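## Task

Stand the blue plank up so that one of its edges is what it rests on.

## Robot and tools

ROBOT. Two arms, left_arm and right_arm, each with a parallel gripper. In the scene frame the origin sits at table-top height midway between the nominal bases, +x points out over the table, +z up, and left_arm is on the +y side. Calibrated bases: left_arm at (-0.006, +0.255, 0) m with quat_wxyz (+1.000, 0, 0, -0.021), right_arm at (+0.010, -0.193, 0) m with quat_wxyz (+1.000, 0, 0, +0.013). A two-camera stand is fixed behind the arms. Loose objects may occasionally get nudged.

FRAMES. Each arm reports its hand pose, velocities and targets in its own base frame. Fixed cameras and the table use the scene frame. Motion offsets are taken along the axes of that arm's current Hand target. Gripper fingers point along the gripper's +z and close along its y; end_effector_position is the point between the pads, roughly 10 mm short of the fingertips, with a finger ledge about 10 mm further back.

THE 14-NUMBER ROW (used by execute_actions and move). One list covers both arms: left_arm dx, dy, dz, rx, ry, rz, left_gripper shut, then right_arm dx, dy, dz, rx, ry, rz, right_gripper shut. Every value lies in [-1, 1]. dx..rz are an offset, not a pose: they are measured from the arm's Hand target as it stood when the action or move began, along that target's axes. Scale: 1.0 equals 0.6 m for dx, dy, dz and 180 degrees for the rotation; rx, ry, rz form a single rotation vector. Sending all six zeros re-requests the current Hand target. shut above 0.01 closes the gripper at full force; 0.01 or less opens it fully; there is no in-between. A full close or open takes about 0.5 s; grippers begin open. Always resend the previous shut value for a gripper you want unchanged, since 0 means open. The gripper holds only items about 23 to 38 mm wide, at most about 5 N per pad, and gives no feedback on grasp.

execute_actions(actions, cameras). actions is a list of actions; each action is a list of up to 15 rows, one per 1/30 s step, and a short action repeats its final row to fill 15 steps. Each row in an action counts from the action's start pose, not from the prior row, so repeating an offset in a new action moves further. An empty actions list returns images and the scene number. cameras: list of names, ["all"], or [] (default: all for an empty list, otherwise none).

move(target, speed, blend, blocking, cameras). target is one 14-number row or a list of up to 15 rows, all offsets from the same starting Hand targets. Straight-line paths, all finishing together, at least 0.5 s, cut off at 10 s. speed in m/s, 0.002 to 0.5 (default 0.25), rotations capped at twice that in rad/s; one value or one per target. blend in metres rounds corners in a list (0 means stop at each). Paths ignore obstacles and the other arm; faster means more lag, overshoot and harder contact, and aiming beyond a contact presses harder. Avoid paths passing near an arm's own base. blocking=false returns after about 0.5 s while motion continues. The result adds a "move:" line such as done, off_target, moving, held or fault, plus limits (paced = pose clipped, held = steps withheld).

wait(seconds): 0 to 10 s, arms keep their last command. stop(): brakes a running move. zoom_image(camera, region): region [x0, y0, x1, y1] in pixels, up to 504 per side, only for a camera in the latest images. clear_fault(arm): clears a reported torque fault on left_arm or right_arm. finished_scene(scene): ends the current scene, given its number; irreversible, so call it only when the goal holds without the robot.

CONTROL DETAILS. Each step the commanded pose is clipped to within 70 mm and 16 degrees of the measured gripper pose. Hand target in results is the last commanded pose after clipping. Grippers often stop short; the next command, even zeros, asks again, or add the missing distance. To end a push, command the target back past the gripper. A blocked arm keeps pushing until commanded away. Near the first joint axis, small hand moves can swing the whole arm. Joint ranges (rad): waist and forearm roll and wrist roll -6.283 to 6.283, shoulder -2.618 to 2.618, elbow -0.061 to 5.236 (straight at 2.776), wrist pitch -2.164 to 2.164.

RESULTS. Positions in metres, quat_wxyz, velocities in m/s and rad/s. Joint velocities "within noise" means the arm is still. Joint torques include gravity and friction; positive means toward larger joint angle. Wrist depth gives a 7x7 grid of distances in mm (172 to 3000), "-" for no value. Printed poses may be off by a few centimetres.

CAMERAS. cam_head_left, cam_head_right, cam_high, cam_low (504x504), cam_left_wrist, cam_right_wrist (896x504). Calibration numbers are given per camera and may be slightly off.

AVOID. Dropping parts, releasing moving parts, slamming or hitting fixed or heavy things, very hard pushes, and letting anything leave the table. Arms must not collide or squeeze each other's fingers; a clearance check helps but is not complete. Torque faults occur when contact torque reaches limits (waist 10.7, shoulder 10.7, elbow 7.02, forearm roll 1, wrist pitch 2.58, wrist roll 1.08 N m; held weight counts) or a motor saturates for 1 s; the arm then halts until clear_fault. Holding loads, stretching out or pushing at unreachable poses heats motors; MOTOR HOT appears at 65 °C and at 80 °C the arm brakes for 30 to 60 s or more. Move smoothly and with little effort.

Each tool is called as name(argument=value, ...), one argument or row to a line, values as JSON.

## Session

execute_actions(
  actions=[],
  cameras=["all"],
)

Scene clock: 0.00 s.
left_arm: end_effector_position=(+0.2535, -0.0167, +0.2622) end_effector_quat_wxyz=(+0.018, +0.917, -0.398, -0.021) | right_arm: end_effector_position=(+0.2724, -0.0044, +0.3687) end_effector_quat_wxyz=(-0.188, -0.429, +0.819, -0.331)
Joint positions: left_arm=[-0.056 0.11 1.122 -0.022 1.064 0.775] | right_arm=[0.314 0.24 1.552 -0.723 1.622 2.571]
Joint velocities: within noise
Joint torques (N m): no reading
Wrist depth (mm): cam_left_wrist=[295 297 299 302 289 308 311 / 294 298 300 303 306 309 312 / 296 298 301 304 307 310 313 / 297 299 302 305 307 310 313 / 297 300 303 306 309 311 314 / 298 301 304 306 310 313 315 / 299 301 305 307 310 313 316] | cam_right_wrist=[2828 2999 - 2675 2302 2132 610 / - - 2771 2405 2178 621 565 / - 2816 2448 2172 631 579 521 / 2863 2457 2213 631 584 533 490 / 2547 2235 641 591 540 494 461 / 2294 638 593 545 498 462 433 / 2050 603 553 508 470 437 411]
Hand target: left_arm +0.2535, -0.0167, +0.2622; +0.018, +0.917, -0.398, -0.021 | right_arm +0.2724, -0.0044, +0.3687; -0.188, -0.429, +0.819, -0.331
Tool commands: left_gripper/shut=+0.0 right_gripper/shut=+0.0
camera_calibration:
cam_left_wrist: T_world_to_cam=[[-0.721914, -0.690958, 0.0376317, 0.194697], [-0.690254, 0.722887, 0.0313728, 0.251685], [-0.0488807, -0.00332696, -0.998799, 0.318691], [0, 0, 0, 1]] pos_world=[0.329859, -0.0463514, 0.303086]
cam_right_wrist: T_world_to_cam=[[-0.826596, 0.411272, -0.384181, 0.401634], [0.562443, 0.579486, -0.589792, 0.134518], [-0.0199375, -0.703599, -0.710318, 0.310814], [0, 0, 0, 1]] pos_world=[0.262527, -0.0244438, 0.454415]

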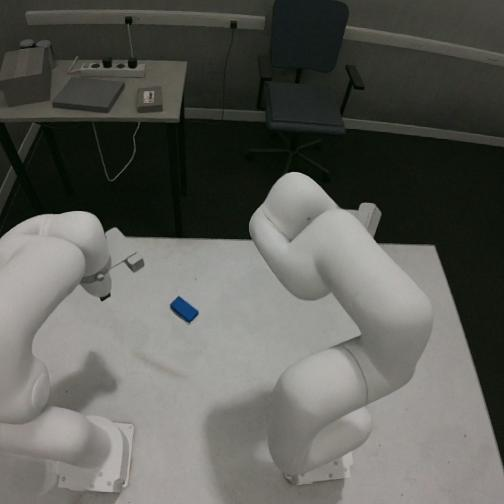

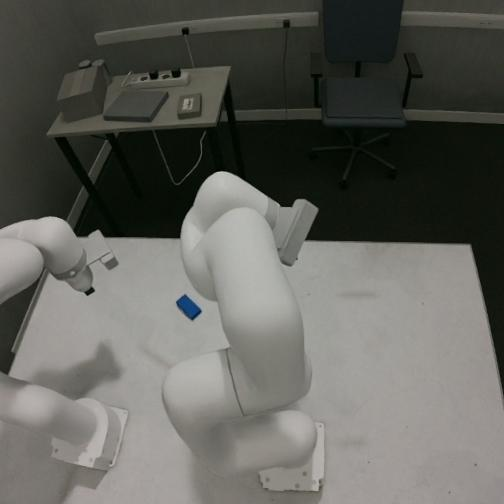

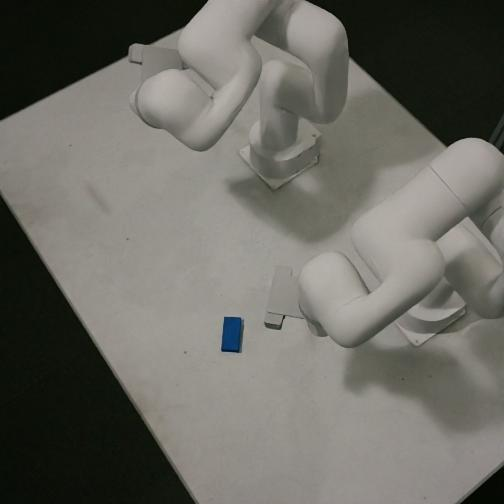

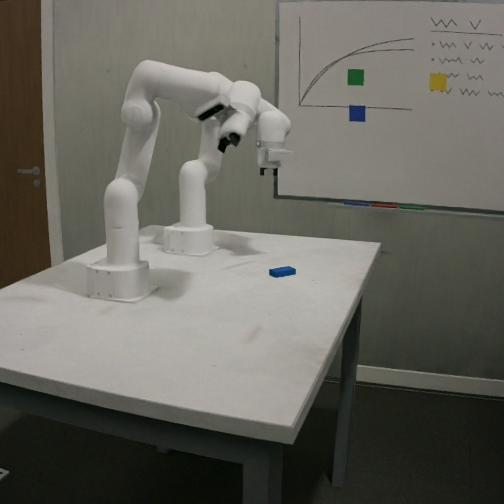

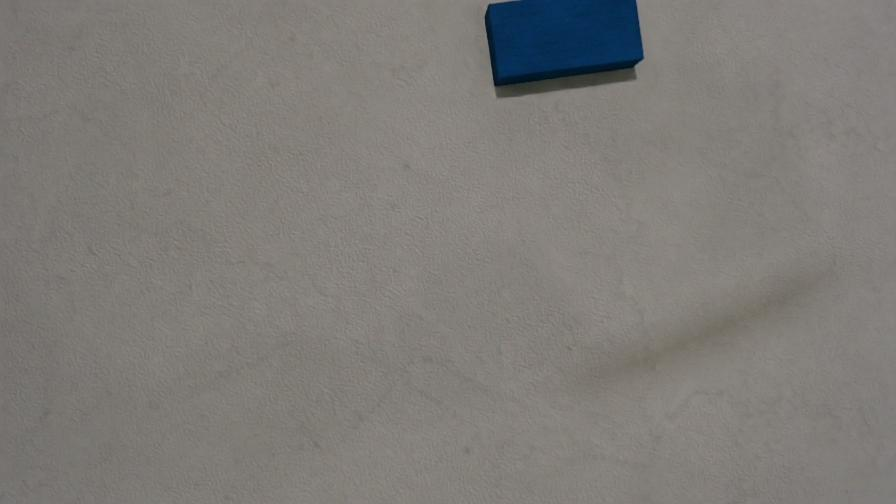

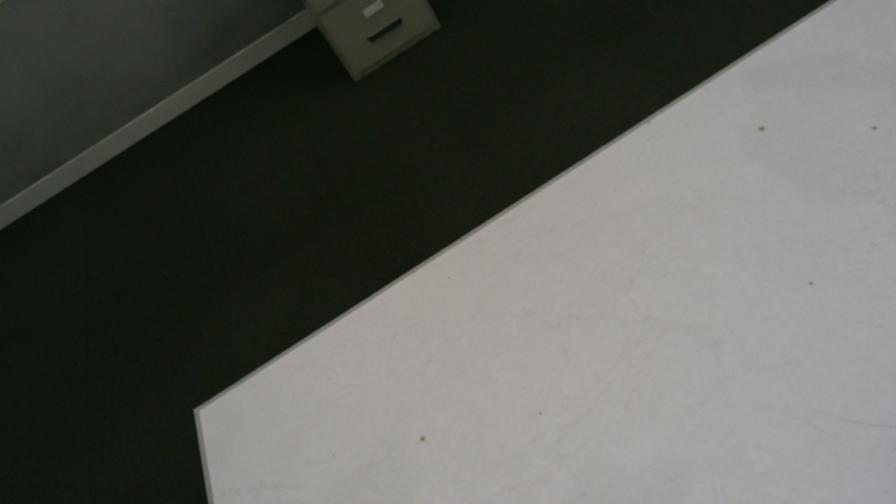

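zoom_image(
  camera="cam_low",
  region=[250, 245, 320, 295],
)

zoom_image(
  camera="cam_high",
  region=[190, 300, 270, 370],
)

zoom_image(
  camera="cam_left_wrist",
  region=[450, 0, 680, 120],
)

Scaled by 7.200 from the camera's 504x504 image, which has a finer 720x720 frame.

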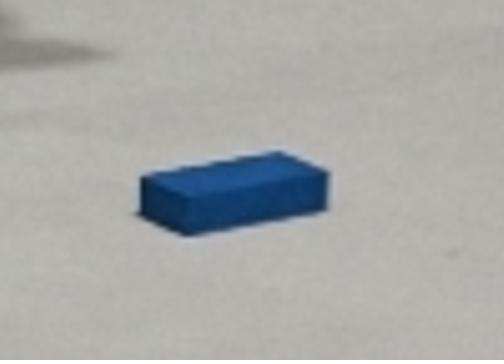

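Scaled by 6.300 from the camera's 504x504 image, which has a finer 720x720 frame.

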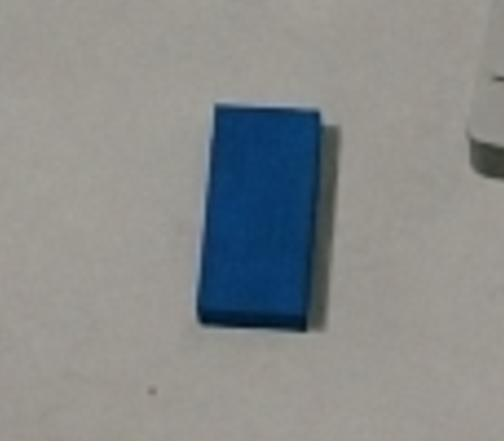

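Scaled by 2.191 from the camera's 896x504 image, which has a finer 1280x720 frame.

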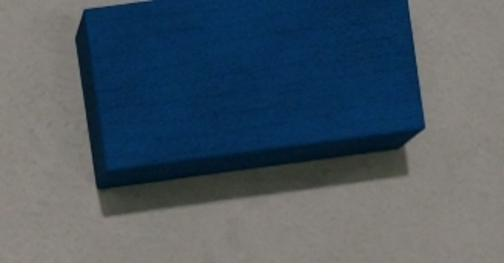

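move(
  target=[0.269,0.045,-0.0007,0.0185,-0.0049,0.4542,0,0,0,0,0,0,0,0],
  speed=0.4,
  cameras=["cam_left_wrist"],
)

zoom_image(
  camera="cam_left_wrist",
  region=[370, 320, 600, 500],
)

Scene clock: 81.93 s.
left_arm: end_effector_position=(+0.3438, -0.1531, +0.2601) end_effector_quat_wxyz=(+0.000, -0.432, +0.902, +0.000) | right_arm: end_effector_position=(+0.2724, -0.0044, +0.3687) end_effector_quat_wxyz=(-0.188, -0.429, +0.819, -0.331)
Joint positions: left_arm=[-0.419 0.725 1.932 0 1.207 1.828] | right_arm=[0.314 0.24 1.552 -0.723 1.622 2.571]
Joint torques (N m): left_arm=[-1.43 -11.28 6.2 0.26 0.07 0.03] | right_arm=[-0.1 -7.03 8.26 -0.1 0.17 -0.04]
Wrist depth (mm): cam_left_wrist=[305 306 306 305 305 305 305 / 307 306 306 305 306 305 305 / 307 307 306 305 305 305 305 / 307 306 306 306 305 305 305 / 306 306 305 306 305 305 305 / 306 307 305 305 305 305 305 / 306 305 305 305 305 304 305] | cam_right_wrist=[2828 - 2973 2654 2325 2125 610 / 2999 - 2771 2405 2158 621 566 / - 2828 2448 2185 630 579 520 / 2863 2465 2199 632 585 532 490 / 2547 2228 642 592 540 495 461 / 2294 637 595 544 499 461 433 / 2062 604 554 508 469 437 411]
Hand target: left_arm +0.3439, -0.1531, +0.2601; +0.000, -0.432, +0.902, +0.000 | right_arm +0.2724, -0.0044, +0.3687; -0.188, -0.429, +0.819, -0.331
Off the commanded pose: left_arm 0.000 m, 0 deg | right_arm 0.000 m, 0 deg.
move: done
camera_calibration:
cam_left_wrist: T_world_to_cam=[[-0.787429, 0.61629, -0.0119194, 0.401348], [0.616266, 0.787515, 0.0060202, -0.0200702], [0.0130969, -0.00260503, -0.999911, 0.299554], [0, 0, 0, 1]] pos_world=[0.324479, -0.230761, 0.304432]
Images, in order (width x height): cam_left_wrist 896x504.

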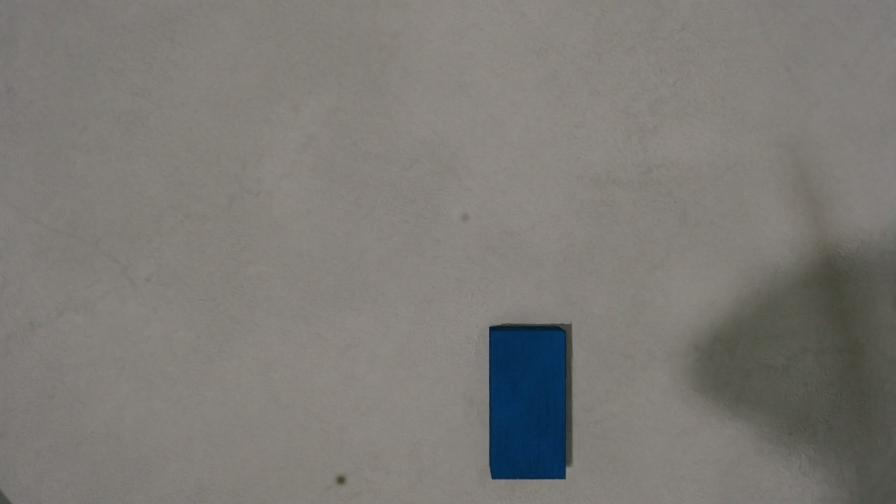

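Scaled by 2.191 from the camera's 896x504 image, which has a finer 1280x720 frame.

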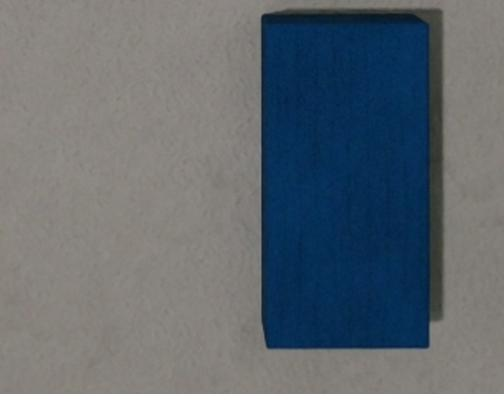

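move(
  target=[
    [0.0022,-0.024,0.3213,-0.0778,0,0,0,0,0,0,0,0,0,0],
    [0.0022,-0.0038,0.4022,-0.0778,0,0,0,0,0,0,0,0,0,0],
    [0.0022,-0.0038,0.4022,-0.0778,0,0,1,0,0,0,0,0,0,0],
    [0.0022,-0.0038,0.3522,-0.0778,0,0,1,0,0,0,0,0,0,0],
  ],
  speed=[0.3,0.12,0.1,0.1],
  blend=[0.005,0,0,0],
  cameras=["cam_low","cam_high"],
)

zoom_image(
  camera="cam_low",
  region=[240, 225, 330, 305],
)

Scene clock: 104.07 s.
left_arm: end_effector_position=(+0.3447, -0.1556, +0.0487) end_effector_quat_wxyz=(-0.053, -0.429, +0.895, +0.110) | right_arm: end_effector_position=(+0.2724, -0.0044, +0.3687) end_effector_quat_wxyz=(-0.188, -0.429, +0.819, -0.331)
Joint positions: left_arm=[-0.444 1.325 2.045 0.068 0.959 1.758] | right_arm=[0.314 0.24 1.552 -0.723 1.622 2.571]
Joint torques (N m): left_arm=[2.58 -18.05 3.01 0.19 0.2 0.07] | right_arm=[-0.09 -7.01 8.25 -0.11 0.17 -0.04]
Wrist depth (mm): cam_left_wrist=[- - - - - - - / - - - - - - - / - - - - - - - / - - - - - - - / - - - - - - - / - - - - - - - / - - - - - - -] | cam_right_wrist=[2805 2999 2960 2664 2309 2125 611 / 2999 - 2738 2422 2151 620 566 / - 2839 2439 2172 629 579 521 / 2863 2483 2206 632 584 533 489 / 2595 2235 642 590 538 495 461 / 2309 637 595 543 499 461 433 / 2062 602 554 509 470 437 411]
Hand target: left_arm +0.3447, -0.1556, +0.0487; -0.053, -0.429, +0.895, +0.110 | right_arm +0.2724, -0.0044, +0.3687; -0.188, -0.429, +0.819, -0.331
Off the commanded pose: left_arm 0.000 m, 0 deg | right_arm 0.000 m, 0 deg.
move: done
Images, in order (width x height): cam_high 504x504, cam_low 504x504.

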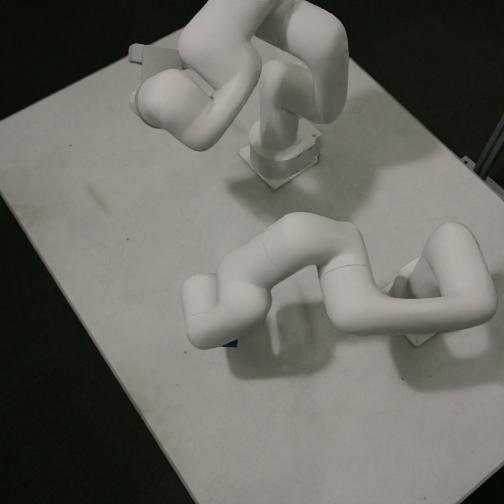

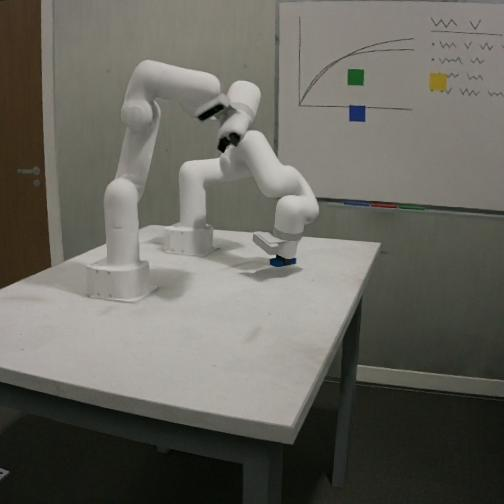

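Scaled by 5.600 from the camera's 504x504 image, which has a finer 720x720 frame.

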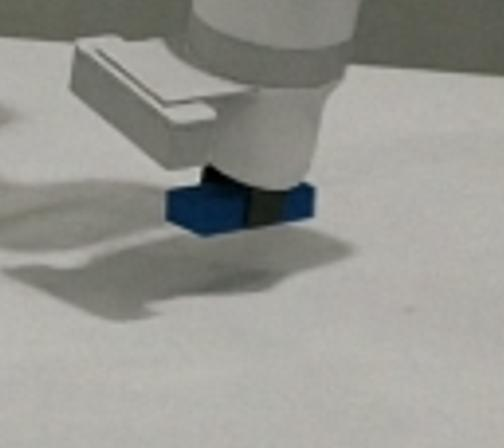

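zoom_image(
  camera="cam_low",
  region=[260, 240, 305, 280],
)

Scaled by 11.200 from the camera's 504x504 image, which has a finer 720x720 frame.

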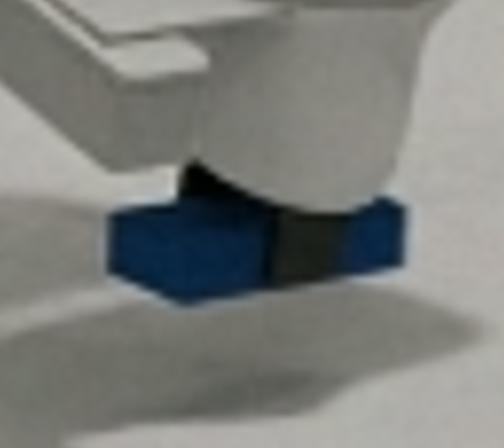

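move(
  target=[
    [0.0163,0.105,-0.0963,0,0.0189,-0.0757,1,0,0,0,0,0,0,0],
    [0.0163,0.105,-0.0963,0.4141,-0.0351,-0.0805,1,0,0,0,0,0,0,0],
    [0.0163,0.0667,0.0577,0.4141,-0.0351,-0.0805,1,0,0,0,0,0,0,0],
  ],
  speed=[0.25,0.35,0.12],
  blend=[0.01,0.01,0],
  cameras=["cam_low","cam_high"],
)

zoom_image(
  camera="cam_low",
  region=[225, 215, 315, 295],
)

Scene clock: 134.40 s.
left_arm: end_effector_position=(+0.3018, -0.1337, +0.0249) end_effector_quat_wxyz=(+0.276, -0.469, +0.723, -0.425) | right_arm: end_effector_position=(+0.2724, -0.0044, +0.3687) end_effector_quat_wxyz=(-0.188, -0.429, +0.819, -0.331)
Joint positions: left_arm=[-0.416 1.118 0.89 0.003 -1.292 1.572] | right_arm=[0.314 0.24 1.552 -0.723 1.622 2.571]
Joint torques (N m): left_arm=[-0.56 -9.8 3.13 -0.11 -0.51 -0.08] | right_arm=[-0.13 -7.06 8.39 -0.1 0.17 -0.04]
Wrist depth (mm): cam_left_wrist=[2364 - 265 - - - - / 2257 369 263 - - - - / 2145 2242 261 - - - - / 2050 - 260 - - - - / 1914 - 258 - - - - / 1833 - 256 - - - - / 1758 - 255 - - - -] | cam_right_wrist=[2793 - - 2664 2317 2125 612 / 2999 - 2793 2356 2158 621 565 / - 2851 2483 2172 629 578 521 / 2874 2474 2206 633 585 532 489 / 2575 2235 642 591 539 496 461 / 2302 639 594 545 499 460 433 / 2068 602 553 509 470 436 411]
Hand target: left_arm +0.3018, -0.1337, +0.0249; +0.276, -0.469, +0.723, -0.425 | right_arm +0.2724, -0.0044, +0.3687; -0.188, -0.429, +0.819, -0.331
Off the commanded pose: left_arm 0.000 m, 0 deg | right_arm 0.000 m, 0 deg.
move: done
Images, in order (width x height): cam_high 504x504, cam_low 504x504.

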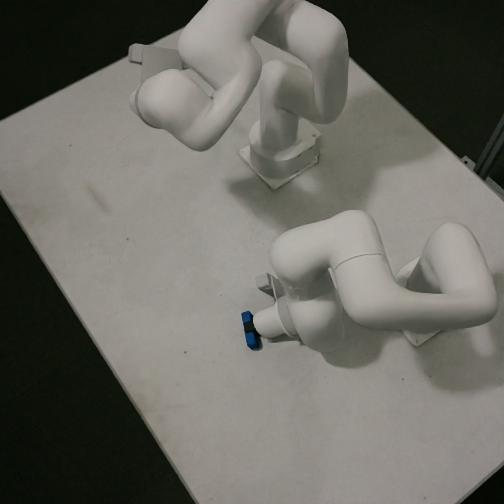

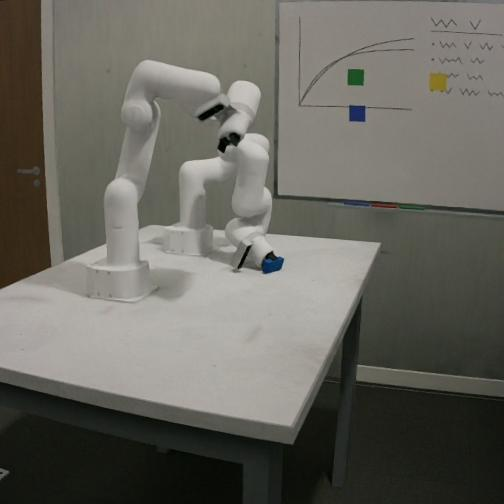

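Scaled by 5.600 from the camera's 504x504 image, which has a finer 720x720 frame.

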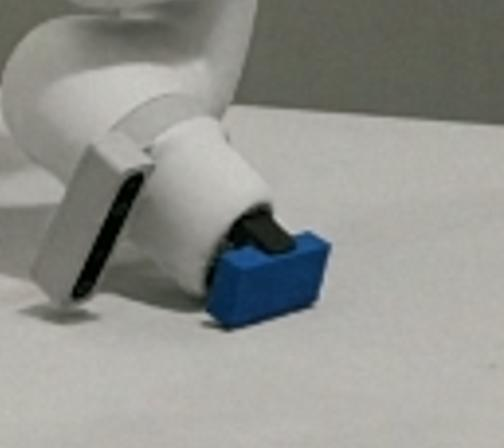

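move(
  target=[
    [0,0,0,0,0,0,0,0,0,0,0,0,0,0],
    [0,0,0,0.0002,0,0,0,0,0,0,0,0,0,0],
  ],
  speed=0.1,
  cameras=["cam_low"],
)

zoom_image(
  camera="cam_low",
  region=[225, 215, 315, 295],
)

Scene clock: 146.40 s.
left_arm: end_effector_position=(+0.3018, -0.1337, +0.0248) end_effector_quat_wxyz=(+0.276, -0.469, +0.723, -0.426) | right_arm: end_effector_position=(+0.2724, -0.0044, +0.3687) end_effector_quat_wxyz=(-0.188, -0.429, +0.819, -0.331)
Joint positions: left_arm=[-0.416 1.118 0.89 0.003 -1.293 1.572] | right_arm=[0.314 0.24 1.552 -0.723 1.622 2.571]
Joint torques (N m): left_arm=[-0.92 -8.16 2.43 -0.05 -0.09 -0.14] | right_arm=[0.04 -7.01 8.4 -0.1 0.17 -0.04]
Wrist depth (mm): cam_left_wrist=[2364 - 265 - - - - / 2249 2340 264 - - - - / 2151 - 262 - - - - / 2038 - 261 - - - - / 1898 - 259 - - - - / 1809 - 257 - - - - / 1772 - 226 - - - -] | cam_right_wrist=[2805 2960 2973 2634 2364 2106 611 / 2986 - 2760 2397 2178 622 566 / - 2805 2457 2185 630 579 521 / 2863 2465 2213 633 584 532 489 / 2566 2213 641 592 540 496 462 / 2302 639 594 543 498 462 432 / 2068 603 553 510 469 436 410]
Hand target: left_arm +0.3018, -0.1337, +0.0249; +0.276, -0.469, +0.723, -0.426 | right_arm +0.2724, -0.0044, +0.3687; -0.188, -0.429, +0.819, -0.331
Off the commanded pose: left_arm 0.000 m, 0 deg | right_arm 0.000 m, 0 deg.
move: done
Images, in order (width x height): cam_low 504x504.

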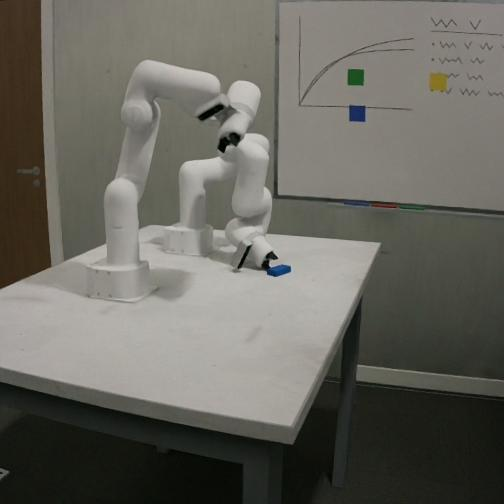

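Scaled by 5.600 from the camera's 504x504 image, which has a finer 720x720 frame.

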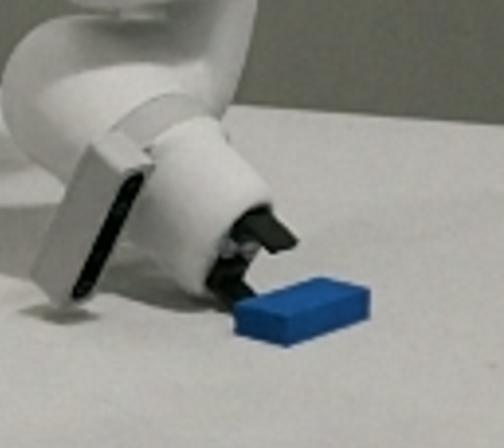

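move(
  target=[
    [0,0.0177,-0.0664,0,0,0,0,0,0,0,0,0,0,0],
    [0,-0.3669,-0.1463,-0.3389,0,0,0,0,0,0,0,0,0,0],
  ],
  speed=[0.15,0.4],
  blend=[0.01,0],
  cameras=["cam_left_wrist","cam_low"],
)

zoom_image(
  camera="cam_left_wrist",
  region=[370, 310, 610, 504],
)

Scene clock: 169.40 s.
left_arm: end_effector_position=(+0.3291, -0.1459, +0.2599) end_effector_quat_wxyz=(+0.000, -0.544, +0.839, +0.000) | right_arm: end_effector_position=(+0.2724, -0.0044, +0.3687) end_effector_quat_wxyz=(-0.188, -0.429, +0.819, -0.331)
Joint positions: left_arm=[-0.417 0.622 1.776 0 1.154 1.573] | right_arm=[0.314 0.24 1.552 -0.723 1.622 2.571]
Joint torques (N m): left_arm=[2.46 -10.1 6.18 0.26 0.08 0.04] | right_arm=[0.06 -6.98 8.32 -0.1 0.16 -0.04]
Wrist depth (mm): cam_left_wrist=[306 306 305 305 305 305 305 / 306 306 306 306 305 305 304 / 306 306 306 306 305 305 304 / 306 306 305 306 305 305 305 / 306 306 305 305 305 305 305 / 306 306 305 305 305 305 304 / 306 306 305 305 305 305 304] | cam_right_wrist=[2793 - 2999 2644 2325 2132 611 / 2973 - 2749 2414 2185 620 565 / - 2805 2457 2172 630 578 520 / 2839 2492 2185 631 583 533 490 / 2575 2235 641 592 539 496 462 / 2294 639 595 544 499 461 434 / 2074 603 554 509 470 436 411]
Hand target: left_arm +0.3292, -0.1459, +0.2599; +0.000, -0.544, +0.839, +0.000 | right_arm +0.2724, -0.0044, +0.3687; -0.188, -0.429, +0.819, -0.331
Off the commanded pose: left_arm 0.000 m, 0 deg | right_arm 0.000 m, 0 deg.
move: done
camera_calibration:
cam_left_wrist: T_world_to_cam=[[-0.918118, 0.396128, -0.0119366, 0.396209], [0.396079, 0.918195, 0.00627914, 0.0748471], [0.0134475, 0.00103716, -0.999909, 0.300098], [0, 0, 0, 1]] pos_world=[0.330085, -0.225985, 0.30433]
Images, in order (width x height): cam_low 504x504, cam_left_wrist 896x504.

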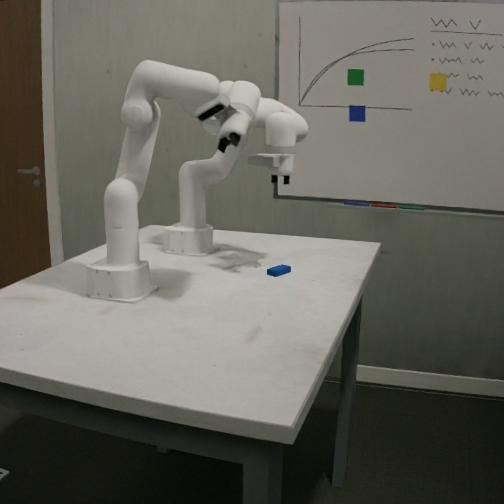

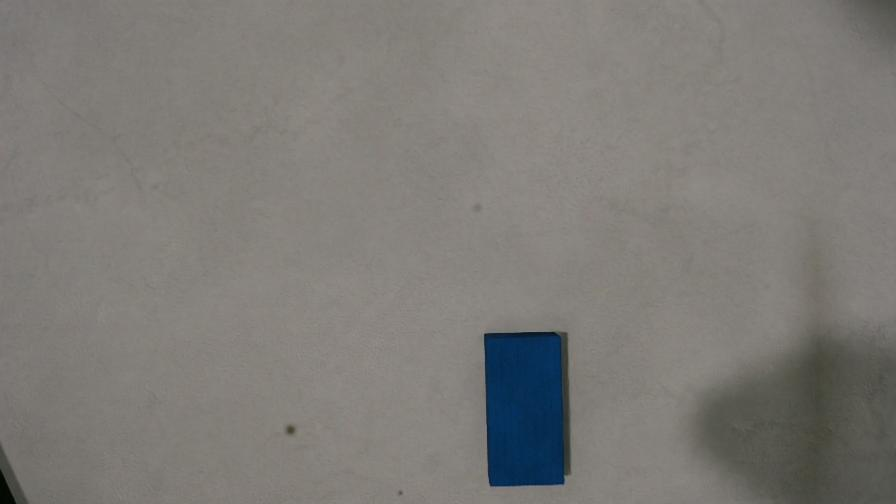

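Scaled by 2.100 from the camera's 896x504 image, which has a finer 1280x720 frame.

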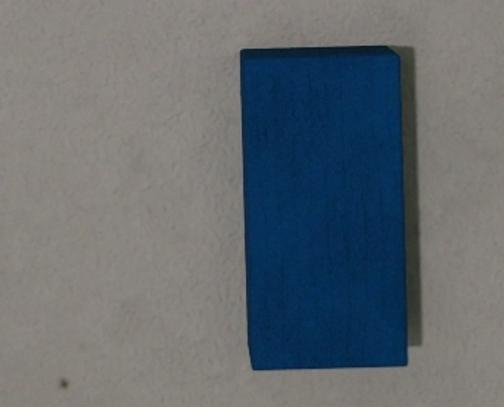

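move(
  target=[
    [-0.001,-0.0351,0.323,-0.1,0.0013,-0.0082,0,0,0,0,0,0,0,0],
    [-0.0003,-0.0093,0.4023,-0.1,0.0013,-0.0082,0,0,0,0,0,0,0,0],
    [-0.0003,-0.0093,0.4023,-0.1,0.0013,-0.0082,1,0,0,0,0,0,0,0],
    [-0.0003,-0.0093,0.4023,-0.1002,0.0013,-0.0082,1,0,0,0,0,0,0,0],
    [-0.0003,-0.0093,0.369,-0.1,0.0013,-0.0082,1,0,0,0,0,0,0,0],
    [-0.0133,0.0503,0.2332,0.3001,-0.0039,-0.0077,1,0,0,0,0,0,0,0],
    [-0.0133,0.0503,0.3868,0.3001,-0.0039,-0.0077,1,0,0,0,0,0,0,0],
  ],
  speed=[0.3,0.12,0.1,0.1,0.1,0.35,0.15],
  blend=[0.005,0,0,0,0.01,0.01,0],
  cameras=["cam_low"],
)

zoom_image(
  camera="cam_low",
  region=[245, 245, 295, 295],
)

Scene clock: 251.70 s.
left_arm: end_effector_position=(+0.3048, -0.1263, +0.0279) end_effector_quat_wxyz=(+0.252, -0.495, +0.741, -0.378) | right_arm: end_effector_position=(+0.2724, -0.0044, +0.3687) end_effector_quat_wxyz=(-0.188, -0.429, +0.819, -0.331)
Joint positions: left_arm=[-0.393 1.039 0.878 0.001 -1.104 1.571] | right_arm=[0.314 0.24 1.552 -0.723 1.622 2.571]
Joint torques (N m): left_arm=[2.43 -8.94 3.19 -0.02 -0.48 -0.13] | right_arm=[-0.03 -7.15 8.46 -0.1 0.15 -0.04]
Wrist depth (mm): cam_left_wrist=[2271 300 213 - - - - / 2151 298 212 - - - - / 2044 295 211 - - - - / 1962 294 210 - - - - / 1642 291 209 - - - - / 1550 290 208 - - - - / 1711 - 207 - - - -] | cam_right_wrist=[2782 2960 2999 2634 2348 2119 611 / 2973 - 2749 2397 2172 623 566 / - 2816 2439 2165 630 578 522 / 2863 2474 2206 632 583 533 489 / 2547 2213 641 592 539 494 462 / 2286 639 595 544 499 461 433 / 2056 603 552 509 470 435 411]
Hand target: left_arm +0.3048, -0.1263, +0.0279; +0.252, -0.495, +0.741, -0.378 | right_arm +0.2724, -0.0044, +0.3687; -0.188, -0.429, +0.819, -0.331
Off the commanded pose: left_arm 0.000 m, 0 deg | right_arm 0.000 m, 0 deg.
move: done
Images, in order (width x height): cam_low 504x504.

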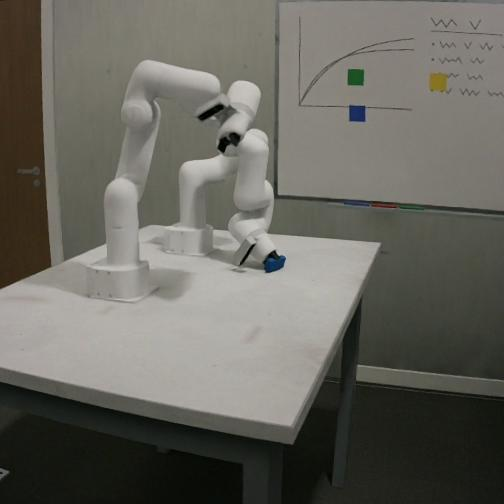

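Scaled by 10.080 from the camera's 504x504 image, which has a finer 720x720 frame.

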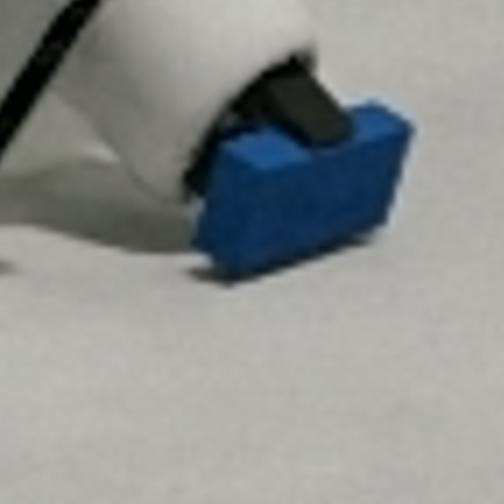

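move(
  target=[0,0.0062,0.0045,0.0111,0,0,1,0,0,0,0,0,0,0],
  speed=0.03,
  cameras=["cam_low"],
)

zoom_image(
  camera="cam_low",
  region=[245, 245, 295, 295],
)

Scene clock: 259.80 s.
left_arm: end_effector_position=(+0.3049, -0.1264, +0.0234) end_effector_quat_wxyz=(+0.261, -0.490, +0.734, -0.391) | right_arm: end_effector_position=(+0.2724, -0.0044, +0.3687) end_effector_quat_wxyz=(-0.188, -0.429, +0.819, -0.331)
Joint positions: left_arm=[-0.393 1.08 0.891 0.001 -1.168 1.571] | right_arm=[0.314 0.24 1.552 -0.723 1.622 2.571]
Joint torques (N m): left_arm=[2.24 -7.75 3.05 -0.1 -0.11 -0.12] | right_arm=[0.21 -6.98 8.47 -0.11 0.17 -0.03]
Wrist depth (mm): cam_left_wrist=[2286 331 221 - - - - / 2151 328 220 - - - - / 2074 326 219 - - - - / 1979 - 218 - - - - / 1657 - 217 - - - - / 1574 - 215 - - - - / 1719 - 214 - - - -] | cam_right_wrist=[2805 2960 2973 2644 2325 2119 612 / 2973 - 2782 2414 2172 621 566 / - 2793 2439 2172 629 578 521 / 2886 2492 2206 632 585 532 490 / 2566 2235 641 590 541 495 462 / 2302 638 595 545 499 461 434 / 2062 604 553 509 469 436 411]
Hand target: left_arm +0.3048, -0.1263, +0.0233; +0.261, -0.490, +0.734, -0.391 | right_arm +0.2724, -0.0044, +0.3687; -0.188, -0.429, +0.819, -0.331
Off the commanded pose: left_arm 0.000 m, 0 deg | right_arm 0.000 m, 0 deg.
move: done
Images, in order (width x height): cam_low 504x504.

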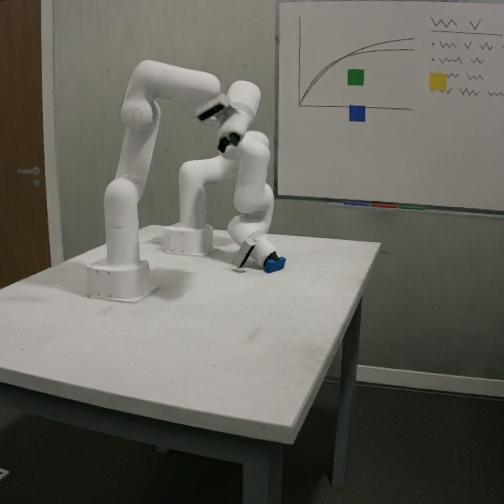

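Scaled by 10.080 from the camera's 504x504 image, which has a finer 720x720 frame.

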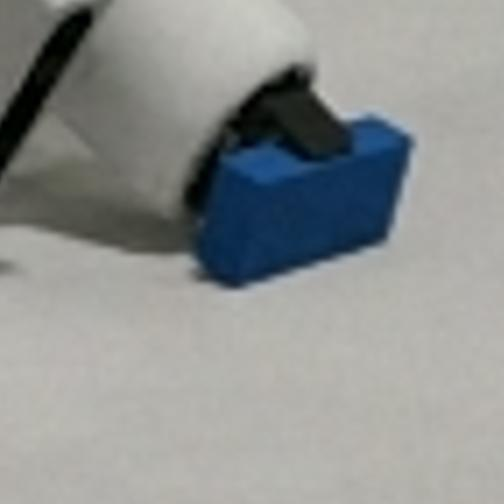

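move(
  target=[
    [0,0,0,0,0,0,0,0,0,0,0,0,0,0],
    [0,0,0,0.0002,0,0,0,0,0,0,0,0,0,0],
    [0,0.0037,-0.0055,0,0,0,0,0,0,0,0,0,0,0],
  ],
  speed=[0.1,0.1,0.02],
  cameras=["cam_low"],
)

zoom_image(
  camera="cam_low",
  region=[245, 245, 295, 295],
)

Scene clock: 275.47 s.
left_arm: end_effector_position=(+0.3017, -0.1250, +0.0241) end_effector_quat_wxyz=(+0.262, -0.489, +0.733, -0.393) | right_arm: end_effector_position=(+0.2724, -0.0044, +0.3687) end_effector_quat_wxyz=(-0.188, -0.429, +0.819, -0.331)
Joint positions: left_arm=[-0.393 1.076 0.872 0.001 -1.189 1.571] | right_arm=[0.314 0.24 1.552 -0.723 1.622 2.571]
Joint torques (N m): left_arm=[2.62 -9.88 -1.17 -0.08 0.53 -0.08] | right_arm=[0.07 -6.99 8.57 -0.11 0.16 -0.04]
Wrist depth (mm): cam_left_wrist=[2264 347 229 - - - - / 2151 344 228 - - - - / 2062 293 226 - - - - / 1951 - 225 - - - - / 1677 - 223 - - - - / 1604 - 223 - - - - / 1745 - 221 - - - -] | cam_right_wrist=[2805 2973 2999 2634 2333 2119 611 / 2999 - 2793 2414 2158 620 566 / - 2816 2465 2172 631 578 522 / 2874 2501 2192 633 585 532 490 / 2556 2235 642 592 540 494 462 / 2302 638 595 544 499 462 433 / 2068 603 554 509 469 436 411]
Hand target: left_arm +0.3011, -0.1248, +0.0233; +0.261, -0.490, +0.734, -0.391 | right_arm +0.2724, -0.0044, +0.3687; -0.188, -0.429, +0.819, -0.331
Off the commanded pose: left_arm 0.001 m, 0 deg | right_arm 0.000 m, 0 deg.
move: done
Images, in order (width x height): cam_low 504x504.

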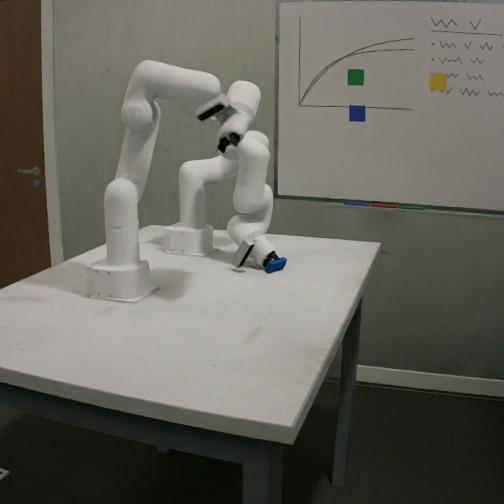

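Scaled by 10.080 from the camera's 504x504 image, which has a finer 720x720 frame.

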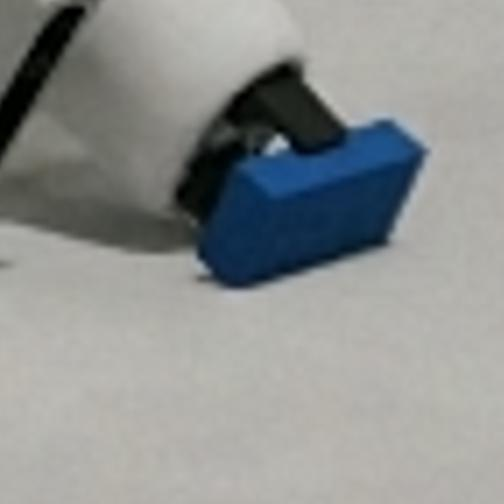

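move(
  target=[0,0.0056,-0.0083,0,0,0,0,0,0,0,0,0,0,0],
  speed=0.02,
  cameras=["cam_low"],
)

zoom_image(
  camera="cam_low",
  region=[245, 245, 295, 295],
)

Scene clock: 292.27 s.
left_arm: end_effector_position=(+0.2962, -0.1228, +0.0242) end_effector_quat_wxyz=(+0.263, -0.489, +0.733, -0.393) | right_arm: end_effector_position=(+0.2724, -0.0044, +0.3687) end_effector_quat_wxyz=(-0.188, -0.429, +0.819, -0.331)
Joint positions: left_arm=[-0.393 1.072 0.844 0.001 -1.213 1.571] | right_arm=[0.314 0.24 1.552 -0.723 1.622 2.571]
Joint torques (N m): left_arm=[2.62 -9.55 -1.29 -0.04 0.52 -0.08] | right_arm=[0.06 -7.06 8.56 -0.1 0.16 -0.04]
Wrist depth (mm): cam_left_wrist=[2286 349 230 - - - - / 2158 347 228 - - - - / 2062 296 227 - - - - / 1957 - 226 - - - - / 1673 - 224 - - - - / 1615 - 224 - - - - / 1741 - 222 - - - -] | cam_right_wrist=[2793 - - 2675 2325 2099 613 / - - 2749 2414 2151 620 565 / - 2805 2465 2185 630 577 522 / 2851 2474 2192 632 583 532 489 / 2556 2220 643 592 537 496 462 / 2302 637 595 544 499 461 434 / 2062 603 552 508 470 437 410]
Hand target: left_arm +0.2956, -0.1225, +0.0233; +0.261, -0.490, +0.734, -0.391 | right_arm +0.2724, -0.0044, +0.3687; -0.188, -0.429, +0.819, -0.331
Off the commanded pose: left_arm 0.001 m, 0 deg | right_arm 0.000 m, 0 deg.
move: done
Images, in order (width x height): cam_low 504x504.

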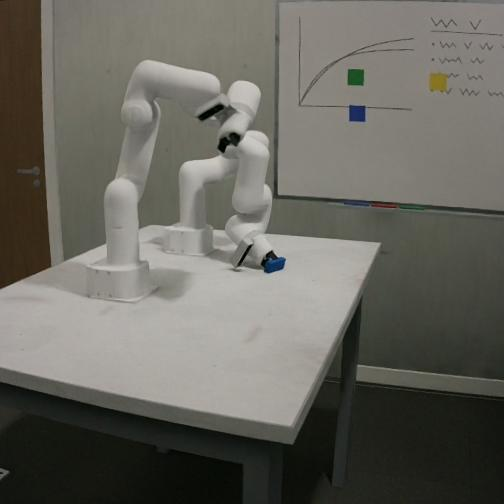

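Scaled by 10.080 from the camera's 504x504 image, which has a finer 720x720 frame.

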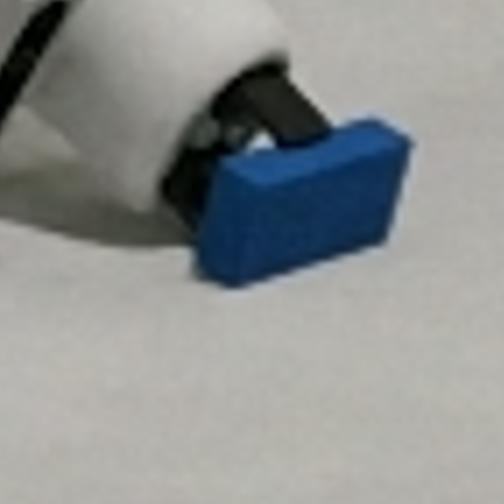

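move(
  target=[0,0.0056,-0.0083,0,0,0,0,0,0,0,0,0,0,0],
  speed=0.02,
  cameras=["cam_low"],
)

zoom_image(
  camera="cam_low",
  region=[245, 245, 295, 295],
)

Scene clock: 296.30 s.
left_arm: end_effector_position=(+0.2906, -0.1204, +0.0240) end_effector_quat_wxyz=(+0.262, -0.489, +0.733, -0.393) | right_arm: end_effector_position=(+0.2724, -0.0044, +0.3687) end_effector_quat_wxyz=(-0.188, -0.429, +0.819, -0.331)
Joint positions: left_arm=[-0.393 1.068 0.817 0.001 -1.235 1.571] | right_arm=[0.314 0.24 1.552 -0.723 1.622 2.571]
Joint torques (N m): left_arm=[2.61 -9.27 -1.21 -0.06 0.46 -0.06] | right_arm=[0.02 -7.02 8.51 -0.11 0.16 -0.04]
Wrist depth (mm): cam_left_wrist=[2271 347 229 - - - - / 2172 344 227 - - - - / 2087 342 226 - - - - / 1985 - 225 - - - - / 1690 - 224 - - - - / 1619 - 222 - - - - / 1763 - 221 - - - -] | cam_right_wrist=[2782 - 2986 2664 2325 2145 610 / 2973 - 2738 2405 2178 620 566 / - 2816 2448 2151 630 580 522 / 2874 2492 2213 632 583 533 489 / 2575 2228 643 591 539 495 461 / 2271 638 596 544 499 461 433 / 2056 603 554 509 469 435 411]
Hand target: left_arm +0.2900, -0.1202, +0.0233; +0.261, -0.490, +0.734, -0.391 | right_arm +0.2724, -0.0044, +0.3687; -0.188, -0.429, +0.819, -0.331
Off the commanded pose: left_arm 0.001 m, 0 deg | right_arm 0.000 m, 0 deg.
move: done
Images, in order (width x height): cam_low 504x504.

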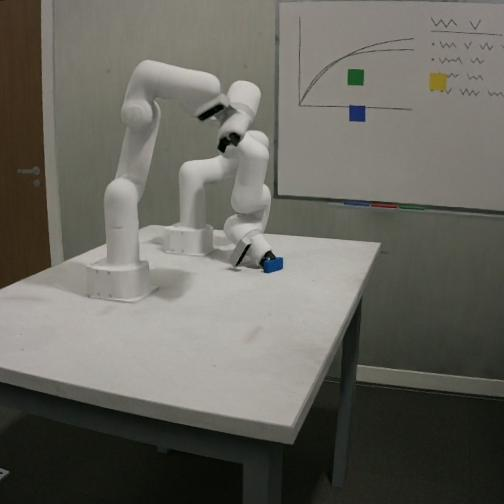

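Scaled by 10.080 from the camera's 504x504 image, which has a finer 720x720 frame.

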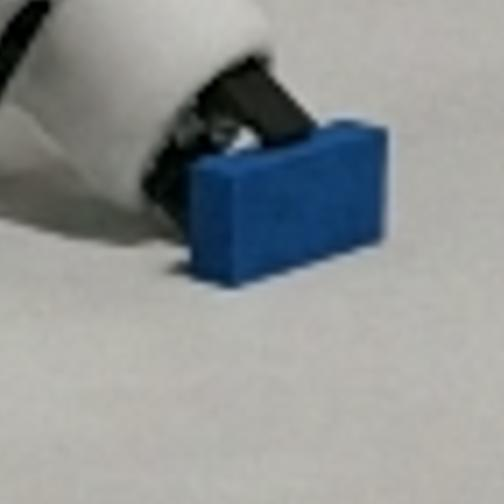

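move(
  target=[
    [0,-0.0138,-0.0093,0,0,0,0,0,0,0,0,0,0,0],
    [0,-0.1105,-0.0745,0,0,0,0,0,0,0,0,0,0,0],
  ],
  speed=[0.03,0.15],
  blend=[0.003,0],
  cameras=["cam_low"],
)

zoom_image(
  camera="cam_low",
  region=[245, 245, 295, 295],
)

Scene clock: 312.80 s.
left_arm: end_effector_position=(+0.2900, -0.1202, +0.1032) end_effector_quat_wxyz=(+0.261, -0.490, +0.734, -0.390) | right_arm: end_effector_position=(+0.2724, -0.0044, +0.3687) end_effector_quat_wxyz=(-0.188, -0.429, +0.819, -0.331)
Joint positions: left_arm=[-0.393 0.625 0.621 0.001 -0.982 1.571] | right_arm=[0.314 0.24 1.552 -0.723 1.622 2.571]
Joint torques (N m): left_arm=[2.59 -10.79 1 0.05 -0.33 -0.14] | right_arm=[0.06 -7.06 8.59 -0.11 0.17 -0.04]
Wrist depth (mm): cam_left_wrist=[2364 2510 370 296 223 186 - / 2228 2422 368 296 222 185 - / 2125 2317 367 294 222 185 - / 1996 1898 366 293 221 185 - / 1723 1833 337 292 220 184 - / 1649 1715 - 291 220 184 - / 1795 1996 - 290 219 183 -] | cam_right_wrist=[2782 2999 2960 2614 2325 2145 610 / 2973 - 2760 2439 2172 619 564 / - 2851 2448 2165 629 578 521 / 2863 2492 2199 634 585 533 489 / 2585 2228 641 593 539 494 461 / 2302 638 595 544 499 461 434 / 2068 602 553 510 469 436 411]
Hand target: left_arm +0.2900, -0.1202, +0.1032; +0.261, -0.490, +0.734, -0.391 | right_arm +0.2724, -0.0044, +0.3687; -0.188, -0.429, +0.819, -0.331
Off the commanded pose: left_arm 0.000 m, 0 deg | right_arm 0.000 m, 0 deg.
move: done
Images, in order (width x height): cam_low 504x504.

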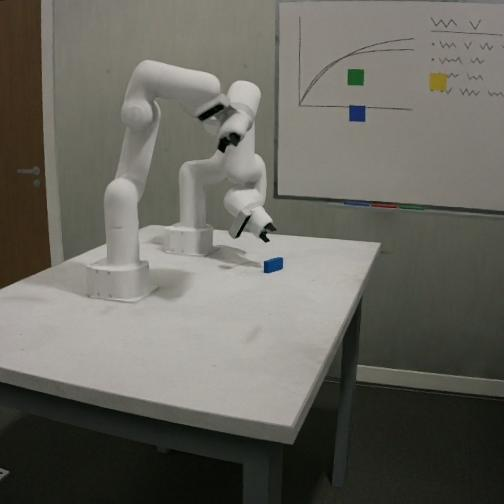

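Scaled by 10.080 from the camera's 504x504 image, which has a finer 720x720 frame.

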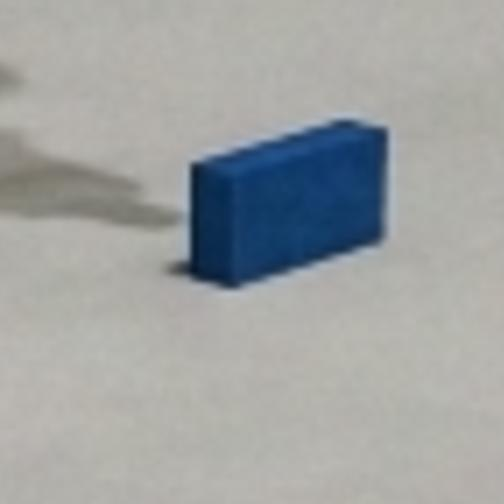

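The plank is standing on its long edge, and the gripper is clear of it.

finished_scene(
  scene=3,
)

The scene is finished: the task was done.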